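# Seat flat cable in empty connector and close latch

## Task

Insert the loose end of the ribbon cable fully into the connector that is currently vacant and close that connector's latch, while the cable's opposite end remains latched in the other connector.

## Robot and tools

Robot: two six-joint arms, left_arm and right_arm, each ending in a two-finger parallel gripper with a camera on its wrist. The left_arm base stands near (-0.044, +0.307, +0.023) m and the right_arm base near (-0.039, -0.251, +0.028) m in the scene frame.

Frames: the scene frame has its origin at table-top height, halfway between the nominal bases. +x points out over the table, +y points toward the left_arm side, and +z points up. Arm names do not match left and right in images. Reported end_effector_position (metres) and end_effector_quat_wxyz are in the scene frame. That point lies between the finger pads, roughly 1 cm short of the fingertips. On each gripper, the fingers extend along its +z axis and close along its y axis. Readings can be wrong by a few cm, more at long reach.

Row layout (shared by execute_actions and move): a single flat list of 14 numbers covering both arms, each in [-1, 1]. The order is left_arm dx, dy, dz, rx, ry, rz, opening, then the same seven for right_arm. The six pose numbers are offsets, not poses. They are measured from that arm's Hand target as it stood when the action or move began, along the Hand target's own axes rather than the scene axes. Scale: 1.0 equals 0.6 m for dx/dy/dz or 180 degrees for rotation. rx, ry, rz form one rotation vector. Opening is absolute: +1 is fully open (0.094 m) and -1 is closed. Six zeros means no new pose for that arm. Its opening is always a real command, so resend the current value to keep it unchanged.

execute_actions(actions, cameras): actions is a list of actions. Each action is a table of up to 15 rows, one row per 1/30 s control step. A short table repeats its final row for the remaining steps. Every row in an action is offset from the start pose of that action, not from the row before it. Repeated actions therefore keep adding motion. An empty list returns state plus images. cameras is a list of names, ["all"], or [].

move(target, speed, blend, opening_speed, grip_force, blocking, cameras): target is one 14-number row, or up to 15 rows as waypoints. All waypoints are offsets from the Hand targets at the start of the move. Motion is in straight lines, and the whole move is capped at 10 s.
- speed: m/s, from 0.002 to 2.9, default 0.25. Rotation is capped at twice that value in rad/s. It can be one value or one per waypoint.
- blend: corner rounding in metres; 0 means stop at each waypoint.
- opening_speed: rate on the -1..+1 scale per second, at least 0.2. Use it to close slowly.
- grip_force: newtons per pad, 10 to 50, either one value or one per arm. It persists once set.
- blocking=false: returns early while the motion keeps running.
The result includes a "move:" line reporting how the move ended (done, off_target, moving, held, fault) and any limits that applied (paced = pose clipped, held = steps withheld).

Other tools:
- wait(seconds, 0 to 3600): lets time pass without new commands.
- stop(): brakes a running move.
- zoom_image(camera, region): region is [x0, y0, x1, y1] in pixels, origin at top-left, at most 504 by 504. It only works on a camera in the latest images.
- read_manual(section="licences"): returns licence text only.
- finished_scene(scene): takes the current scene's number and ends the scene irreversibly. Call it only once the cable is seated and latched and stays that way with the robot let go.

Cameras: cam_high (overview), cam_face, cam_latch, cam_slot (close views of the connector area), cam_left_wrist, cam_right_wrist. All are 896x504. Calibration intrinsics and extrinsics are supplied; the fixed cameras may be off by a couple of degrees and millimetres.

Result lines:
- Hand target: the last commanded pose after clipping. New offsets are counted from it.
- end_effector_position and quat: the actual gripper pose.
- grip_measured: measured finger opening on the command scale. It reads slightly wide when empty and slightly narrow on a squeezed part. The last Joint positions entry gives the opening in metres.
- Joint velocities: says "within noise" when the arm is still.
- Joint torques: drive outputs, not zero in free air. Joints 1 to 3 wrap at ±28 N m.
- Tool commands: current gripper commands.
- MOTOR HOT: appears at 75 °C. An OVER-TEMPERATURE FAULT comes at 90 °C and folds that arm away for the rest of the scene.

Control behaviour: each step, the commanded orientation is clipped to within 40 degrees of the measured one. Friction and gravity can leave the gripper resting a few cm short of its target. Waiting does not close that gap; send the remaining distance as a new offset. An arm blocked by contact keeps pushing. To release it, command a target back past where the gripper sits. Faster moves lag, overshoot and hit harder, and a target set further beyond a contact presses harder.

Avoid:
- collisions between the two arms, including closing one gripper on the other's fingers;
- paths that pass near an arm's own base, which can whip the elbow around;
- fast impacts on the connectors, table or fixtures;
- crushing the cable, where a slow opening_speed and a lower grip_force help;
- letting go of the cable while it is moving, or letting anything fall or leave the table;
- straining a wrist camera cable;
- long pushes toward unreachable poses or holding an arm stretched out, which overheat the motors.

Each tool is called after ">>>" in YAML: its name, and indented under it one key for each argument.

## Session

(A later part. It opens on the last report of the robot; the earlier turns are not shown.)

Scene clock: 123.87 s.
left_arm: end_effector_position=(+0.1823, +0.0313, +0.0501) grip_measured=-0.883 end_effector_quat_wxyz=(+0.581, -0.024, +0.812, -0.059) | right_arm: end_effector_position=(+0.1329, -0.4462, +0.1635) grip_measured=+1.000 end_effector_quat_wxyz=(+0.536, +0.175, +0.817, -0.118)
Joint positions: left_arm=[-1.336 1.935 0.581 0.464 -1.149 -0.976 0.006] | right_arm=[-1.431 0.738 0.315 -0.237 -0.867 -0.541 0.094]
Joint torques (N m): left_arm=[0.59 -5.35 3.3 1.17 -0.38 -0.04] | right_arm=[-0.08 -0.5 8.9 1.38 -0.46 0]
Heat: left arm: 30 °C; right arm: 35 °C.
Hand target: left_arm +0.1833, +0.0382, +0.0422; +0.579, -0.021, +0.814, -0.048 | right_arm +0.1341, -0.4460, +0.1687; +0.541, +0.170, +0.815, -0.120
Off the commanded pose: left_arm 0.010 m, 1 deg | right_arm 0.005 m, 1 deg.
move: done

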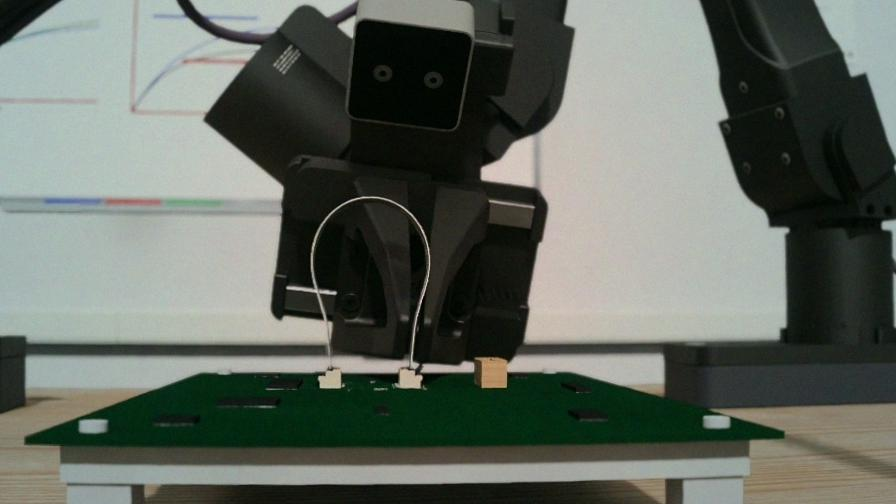

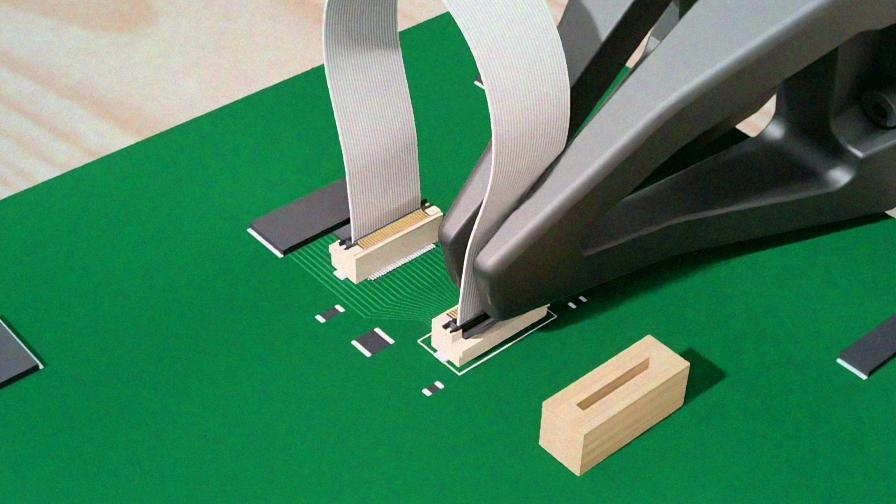

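>>> move:
  target: [0.0052,0.0028,0.0018,0,0,0,-0.87,0,0,0,0,0,0,1]
  speed: 0.03

>>> move:
  target: [0.0055,0.0015,0.0018,0,0,0,-0.855,0,0,0,0,0,0,1]
  speed: 0.03
  cameras: ["cam_latch","cam_slot"]

>>> zoom_image:
  camera: "cam_slot"
  region: [420, 220, 560, 350]

>>> zoom_image:
  camera: "cam_latch"
  region: [350, 290, 470, 390]

Scene clock: 125.77 s.
left_arm: end_effector_position=(+0.1828, +0.0322, +0.0488) grip_measured=-0.873 end_effector_quat_wxyz=(+0.583, -0.027, +0.810, -0.061) | right_arm: end_effector_position=(+0.1329, -0.4462, +0.1635) grip_measured=+1.000 end_effector_quat_wxyz=(+0.536, +0.175, +0.817, -0.118)
Joint positions: left_arm=[-1.335 1.946 0.576 0.488 -1.154 -0.975 0.006] | right_arm=[-1.431 0.738 0.315 -0.237 -0.867 -0.541 0.094]
Joint torques (N m): left_arm=[0.62 -5.16 3.03 1.12 -0.32 -0.04] | right_arm=[-0.12 -0.47 8.87 1.39 -0.48 0]
Heat: left arm: 30 °C; right arm: 35 °C.
Hand target: left_arm +0.1833, +0.0395, +0.0387; +0.579, -0.021, +0.814, -0.048 | right_arm +0.1341, -0.4460, +0.1687; +0.541, +0.170, +0.815, -0.120
Off the commanded pose: left_arm 0.013 m, 2 deg | right_arm 0.005 m, 1 deg.
move: off_target (left_arm)

Scene clock: 126.40 s.
left_arm: end_effector_position=(+0.1837, +0.0320, +0.0497) grip_measured=-0.857 end_effector_quat_wxyz=(+0.588, -0.032, +0.806, -0.063) | right_arm: end_effector_position=(+0.1329, -0.4462, +0.1635) grip_measured=+1.000 end_effector_quat_wxyz=(+0.536, +0.175, +0.817, -0.118)
Joint positions: left_arm=[-1.335 1.955 0.576 0.51 -1.166 -0.973 0.007] | right_arm=[-1.431 0.738 0.315 -0.237 -0.867 -0.541 0.094]
Joint torques (N m): left_arm=[0.62 -4.79 2.67 1.11 -0.18 -0.07] | right_arm=[-0.13 -0.5 8.92 1.39 -0.47 -0.02]
Heat: left arm: 30 °C; right arm: 35 °C.
Hand target: left_arm +0.1833, +0.0400, +0.0352; +0.579, -0.021, +0.814, -0.048 | right_arm +0.1341, -0.4460, +0.1687; +0.541, +0.170, +0.815, -0.120
Off the commanded pose: left_arm 0.017 m, 3 deg | right_arm 0.005 m, 1 deg.
move: off_target (left_arm)

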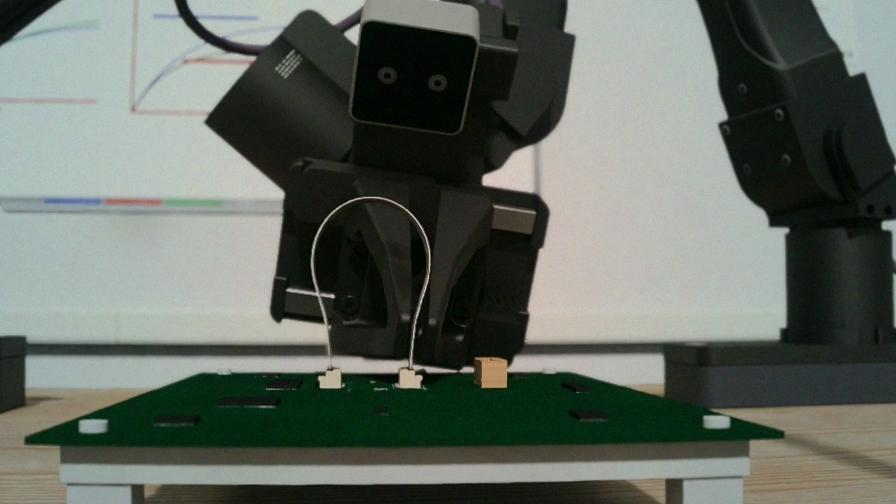

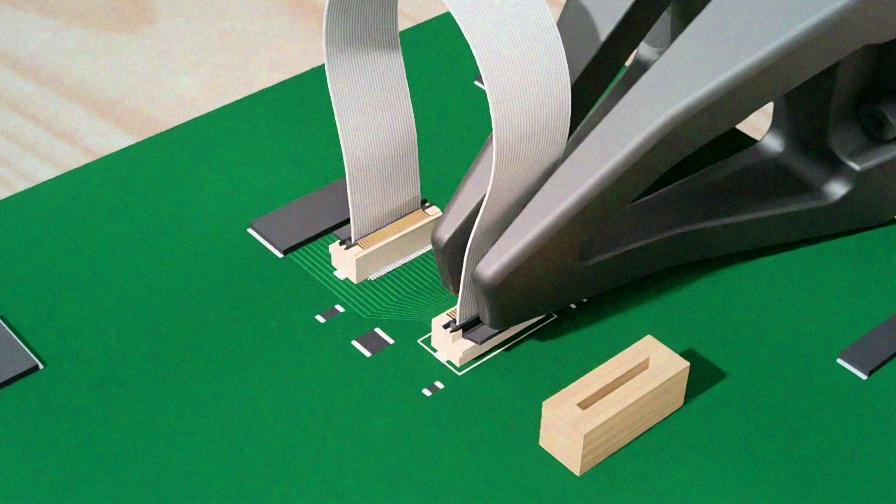

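Scaled by 3.600 from the camera's image (finer frame: 1280x720).

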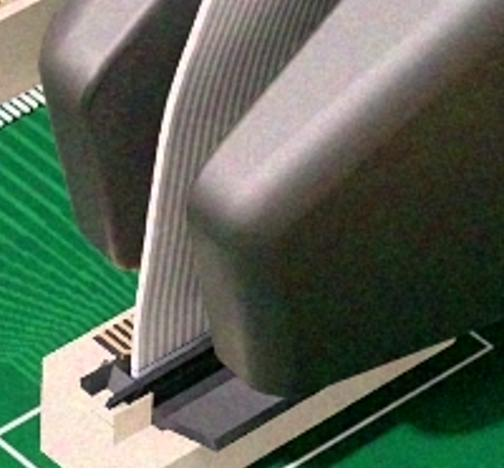

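Scaled by 4.200 from the camera's image (finer frame: 1280x720).

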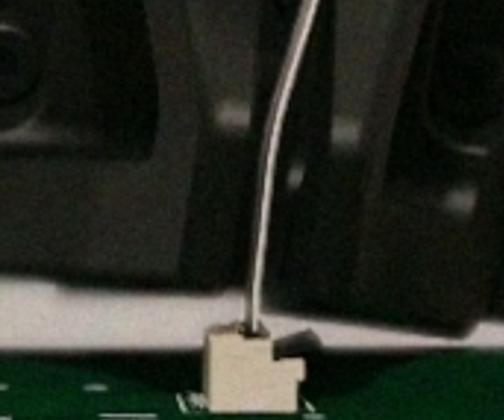

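>>> move:
  target: [0.0078,0.001,0.0027,0,0,0.006,-0.855,0,0,0,0,0,0,1]
  speed: 0.03

>>> move:
  target: [0.0078,0,0.0027,0,0,0.006,-0.855,0,0,0,0,0,0,1]
  speed: 0.03
  cameras: ["cam_latch","cam_slot"]

>>> zoom_image:
  camera: "cam_slot"
  region: [420, 220, 560, 350]

>>> zoom_image:
  camera: "cam_latch"
  region: [350, 290, 470, 390]

Scene clock: 128.63 s.
left_arm: end_effector_position=(+0.1848, +0.0316, +0.0501) grip_measured=-0.857 end_effector_quat_wxyz=(+0.595, -0.032, +0.801, -0.061) | right_arm: end_effector_position=(+0.1329, -0.4462, +0.1635) grip_measured=+1.000 end_effector_quat_wxyz=(+0.536, +0.175, +0.817, -0.118)
Joint positions: left_arm=[-1.335 1.97 0.576 0.544 -1.181 -0.953 0.007] | right_arm=[-1.431 0.738 0.315 -0.237 -0.867 -0.541 0.094]
Joint torques (N m): left_arm=[0.59 -4.45 2.44 0.98 -0.05 -0.12] | right_arm=[-0.08 -0.51 8.88 1.38 -0.47 -0.01]
Heat: left arm: 29 °C; right arm: 35 °C.
Hand target: left_arm +0.1833, +0.0402, +0.0302; +0.579, -0.013, +0.814, -0.043 | right_arm +0.1341, -0.4460, +0.1687; +0.541, +0.170, +0.815, -0.120
Off the commanded pose: left_arm 0.022 m, 4 deg | right_arm 0.005 m, 1 deg.
move: off_target (left_arm)

Scene clock: 129.47 s.
left_arm: end_effector_position=(+0.1859, +0.0318, +0.0509) grip_measured=-0.857 end_effector_quat_wxyz=(+0.602, -0.033, +0.796, -0.058) | right_arm: end_effector_position=(+0.1329, -0.4462, +0.1635) grip_measured=+1.000 end_effector_quat_wxyz=(+0.536, +0.175, +0.817, -0.118)
Joint positions: left_arm=[-1.335 1.984 0.576 0.577 -1.198 -0.933 0.007] | right_arm=[-1.431 0.738 0.315 -0.237 -0.867 -0.541 0.094]
Joint torques (N m): left_arm=[0.5 -3.88 2.3 0.85 0.14 -0.15] | right_arm=[-0.1 -0.49 8.9 1.38 -0.47 0]
Heat: left arm: 29 °C; right arm: 35 °C.
Hand target: left_arm +0.1833, +0.0397, +0.0252; +0.579, -0.005, +0.814, -0.037 | right_arm +0.1341, -0.4460, +0.1687; +0.541, +0.170, +0.815, -0.120
Off the commanded pose: left_arm 0.027 m, 5 deg | right_arm 0.005 m, 1 deg.
move: off_target (left_arm)

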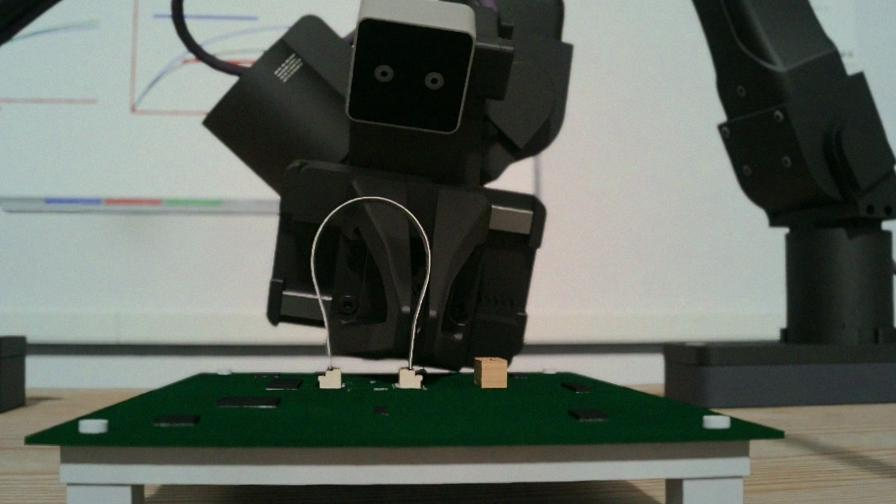

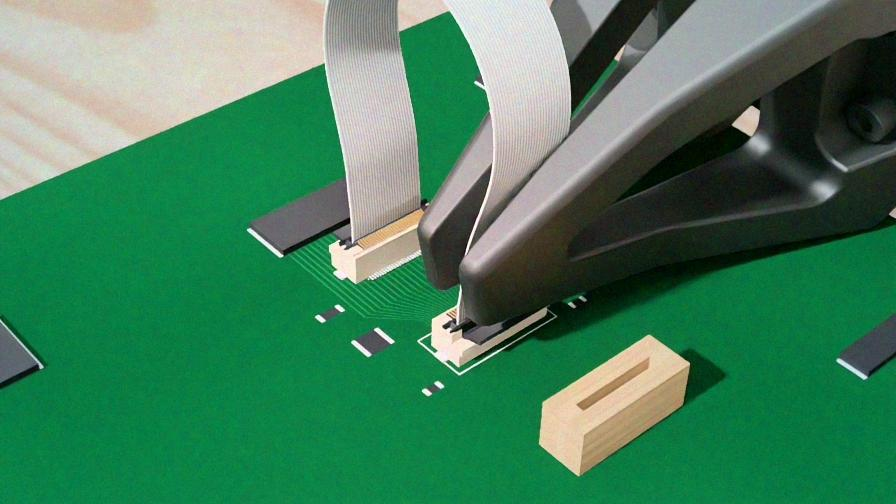

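Scaled by 3.600 from the camera's image (finer frame: 1280x720).

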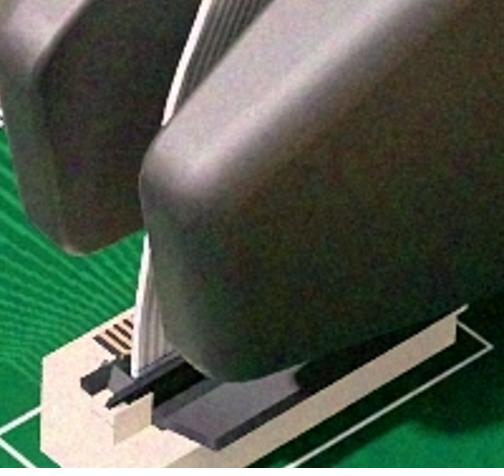

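Scaled by 4.200 from the camera's image (finer frame: 1280x720).

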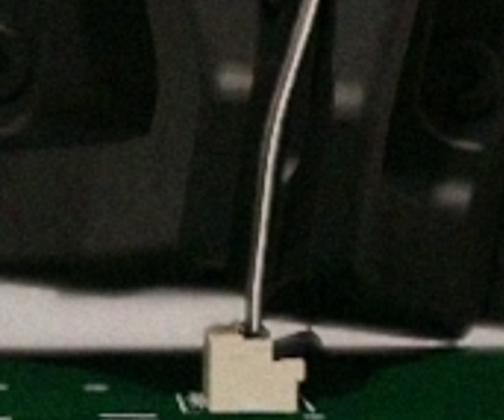

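>>> move:
  target: [-0.068,-0.0105,-0.0303,0,0.08,0.012,-0.855,0,0,0,0,0,0,1]
  speed: 0.06
  cameras: ["cam_latch","cam_slot"]

>>> zoom_image:
  camera: "cam_slot"
  region: [420, 220, 560, 350]

>>> zoom_image:
  camera: "cam_latch"
  region: [350, 290, 470, 390]

Scene clock: 134.77 s.
left_arm: end_effector_position=(+0.1733, +0.0425, +0.0524) grip_measured=-0.857 end_effector_quat_wxyz=(+0.460, +0.033, +0.887, -0.013) | right_arm: end_effector_position=(+0.1329, -0.4462, +0.1635) grip_measured=+1.000 end_effector_quat_wxyz=(+0.536, +0.175, +0.817, -0.118)
Joint positions: left_arm=[-1.276 1.727 0.678 -0.092 -0.885 -1.027 0.007] | right_arm=[-1.431 0.738 0.315 -0.237 -0.867 -0.541 0.094]
Joint torques (N m): left_arm=[0.54 -8.46 8.58 0.7 -0.61 -0.11] | right_arm=[-0.12 -0.49 8.9 1.38 -0.47 0.01]
Heat: left arm: 29 °C; right arm: 35 °C.
Hand target: left_arm +0.1793, +0.0366, +0.0701; +0.473, +0.015, +0.880, -0.027 | right_arm +0.1341, -0.4460, +0.1687; +0.541, +0.170, +0.815, -0.120
Off the commanded pose: left_arm 0.020 m, 3 deg | right_arm 0.005 m, 1 deg.
move: off_target (left_arm)

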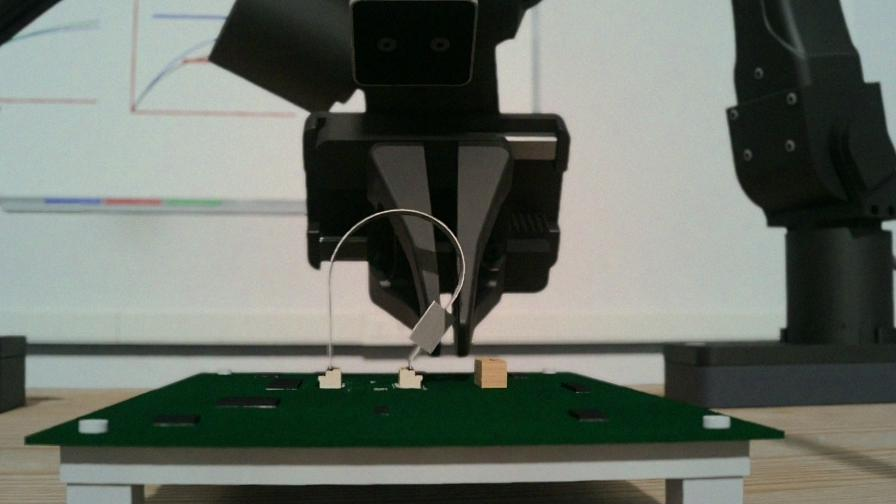

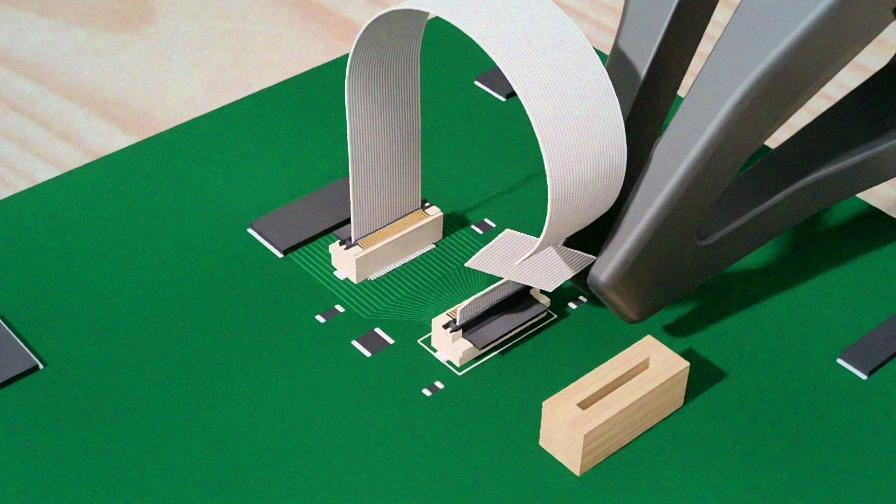

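Scaled by 3.600 from the camera's image (finer frame: 1280x720).

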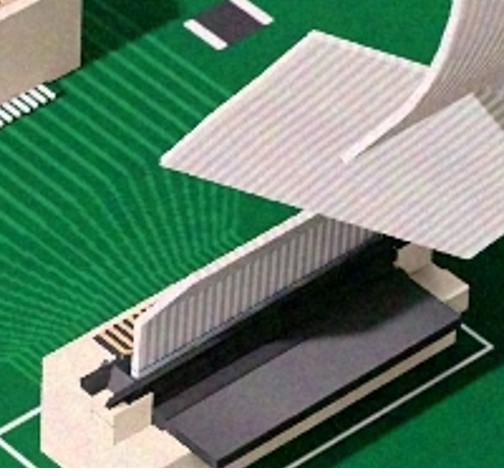

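Scaled by 4.200 from the camera's image (finer frame: 1280x720).

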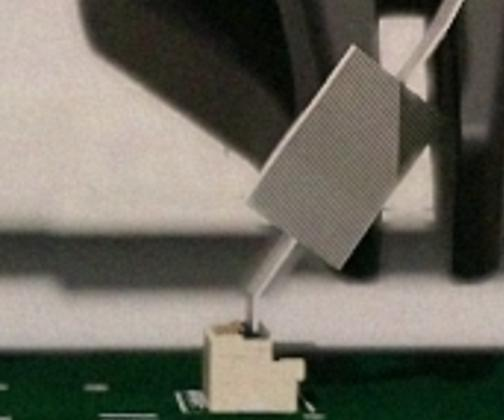

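>>> move:
  target: [0.0006,-0.0233,0.0018,0,0,0,-0.8,0,0,0,0,0,0,1]
  speed: 0.04
  cameras: ["cam_latch","cam_slot"]

>>> zoom_image:
  camera: "cam_slot"
  region: [420, 220, 560, 350]

>>> zoom_image:
  camera: "cam_latch"
  region: [350, 290, 470, 390]

Scene clock: 137.60 s.
left_arm: end_effector_position=(+0.1763, +0.0288, +0.0625) grip_measured=-0.802 end_effector_quat_wxyz=(+0.462, +0.022, +0.886, -0.025) | right_arm: end_effector_position=(+0.1329, -0.4462, +0.1635) grip_measured=+1.000 end_effector_quat_wxyz=(+0.536, +0.175, +0.817, -0.118)
Joint positions: left_arm=[-1.278 1.735 0.738 -0.128 -0.885 -1.046 0.009] | right_arm=[-1.431 0.738 0.315 -0.237 -0.867 -0.541 0.094]
Joint torques (N m): left_arm=[-0.46 -5.65 8.91 0.82 -0.67 -0.1] | right_arm=[-0.08 -0.53 8.88 1.38 -0.47 -0.01]
Heat: left arm: 30 °C; right arm: 35 °C.
Hand target: left_arm +0.1794, +0.0226, +0.0697; +0.474, +0.015, +0.880, -0.027 | right_arm +0.1341, -0.4460, +0.1687; +0.541, +0.170, +0.815, -0.120
Off the commanded pose: left_arm 0.010 m, 2 deg | right_arm 0.005 m, 1 deg.
move: done

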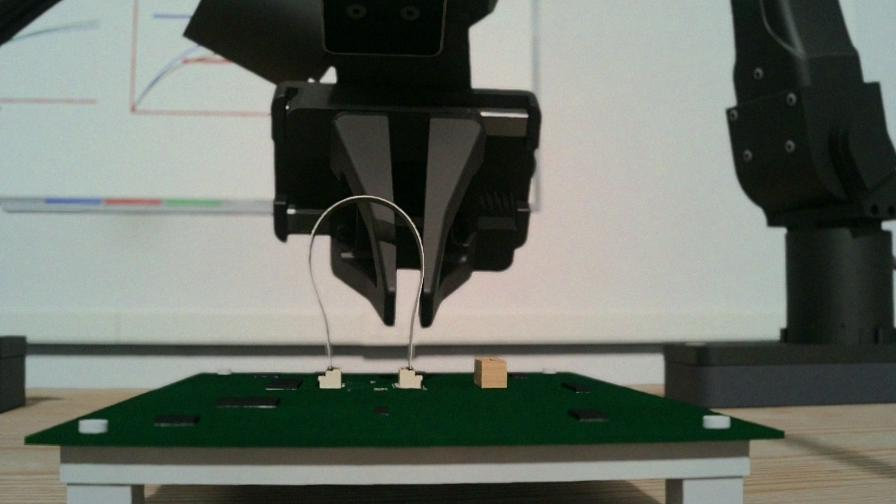

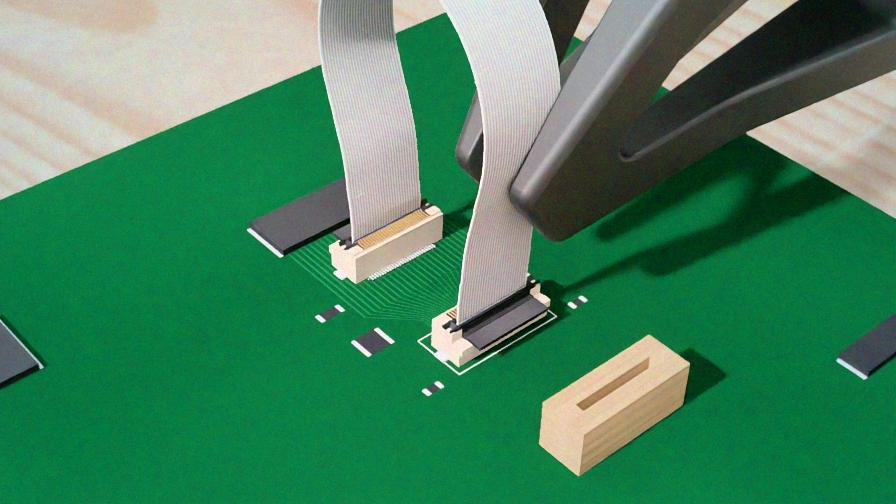

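Scaled by 3.600 from the camera's image (finer frame: 1280x720).

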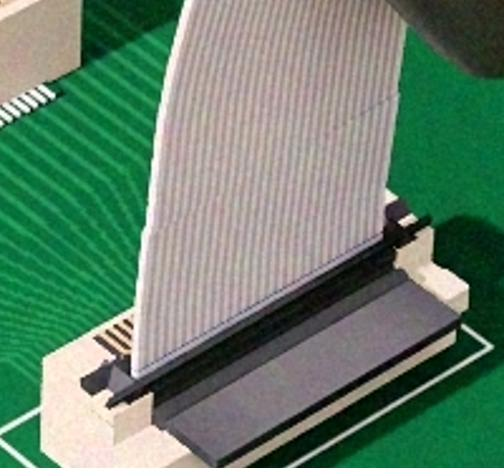

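Scaled by 4.200 from the camera's image (finer frame: 1280x720).

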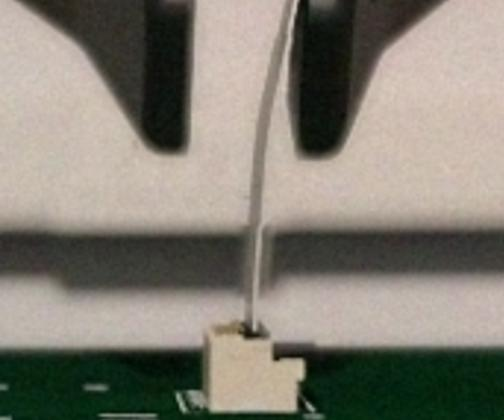

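>>> zoom_image:
  camera: "cam_latch"
  region: [390, 350, 435, 395]

>>> zoom_image:
  camera: "cam_slot"
  region: [320, 190, 450, 290]

Scaled by 11.200 from the camera's image (finer frame: 1280x720).

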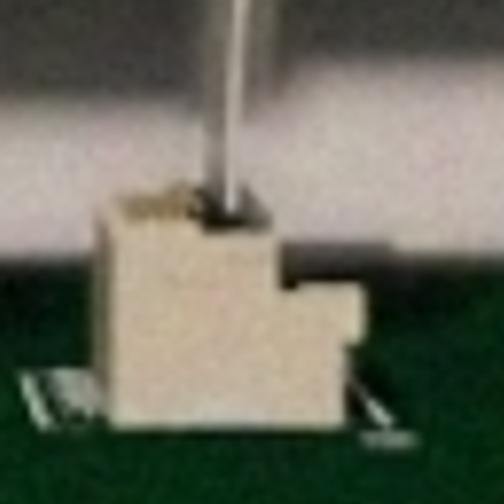

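Scaled by 3.877 from the camera's image (finer frame: 1280x720).

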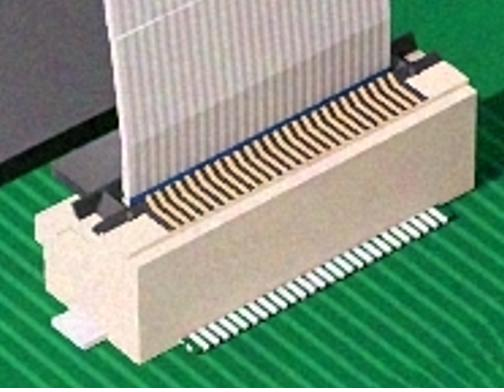

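>>> move:
  target: [0,-0.002,-0.12,0,0,0,-0.7,0,0,0,0,0,0,1]
  speed: 0.1
  cameras: ["cam_slot"]

>>> zoom_image:
  camera: "cam_slot"
  region: [300, 50, 700, 390]

Scene clock: 140.73 s.
left_arm: end_effector_position=(+0.1172, +0.0341, +0.0928) grip_measured=-0.702 end_effector_quat_wxyz=(+0.459, +0.027, +0.888, -0.010) | right_arm: end_effector_position=(+0.1329, -0.4462, +0.1635) grip_measured=+1.000 end_effector_quat_wxyz=(+0.536, +0.175, +0.817, -0.118)
Joint positions: left_arm=[-1.491 1.668 0.849 -0.614 -0.947 -1.392 0.014] | right_arm=[-1.431 0.738 0.315 -0.237 -0.867 -0.541 0.094]
Joint torques (N m): left_arm=[-0.43 -7.3 9.33 0.29 -0.77 -0.1] | right_arm=[-0.08 -0.46 8.85 1.37 -0.47 -0.01]
Heat: left arm: 30 °C; right arm: 35 °C.
Hand target: left_arm +0.1193, +0.0257, +0.1094; +0.473, +0.015, +0.880, -0.027 | right_arm +0.1341, -0.4460, +0.1687; +0.541, +0.170, +0.815, -0.120
Off the commanded pose: left_arm 0.019 m, 3 deg | right_arm 0.005 m, 1 deg.
move: off_target (left_arm)

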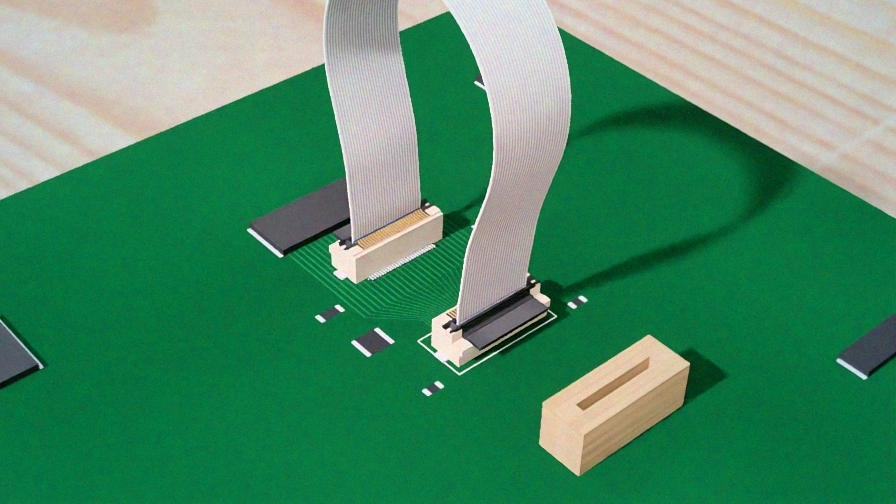

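Scaled by 1.260 from the camera's image (finer frame: 1280x720).

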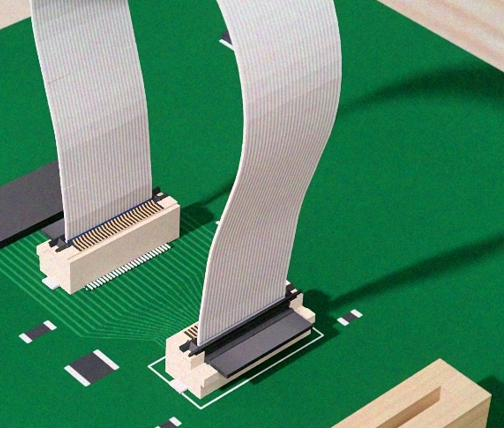

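>>> finished_scene:
  scene: 1

The scene is finished: the task was done.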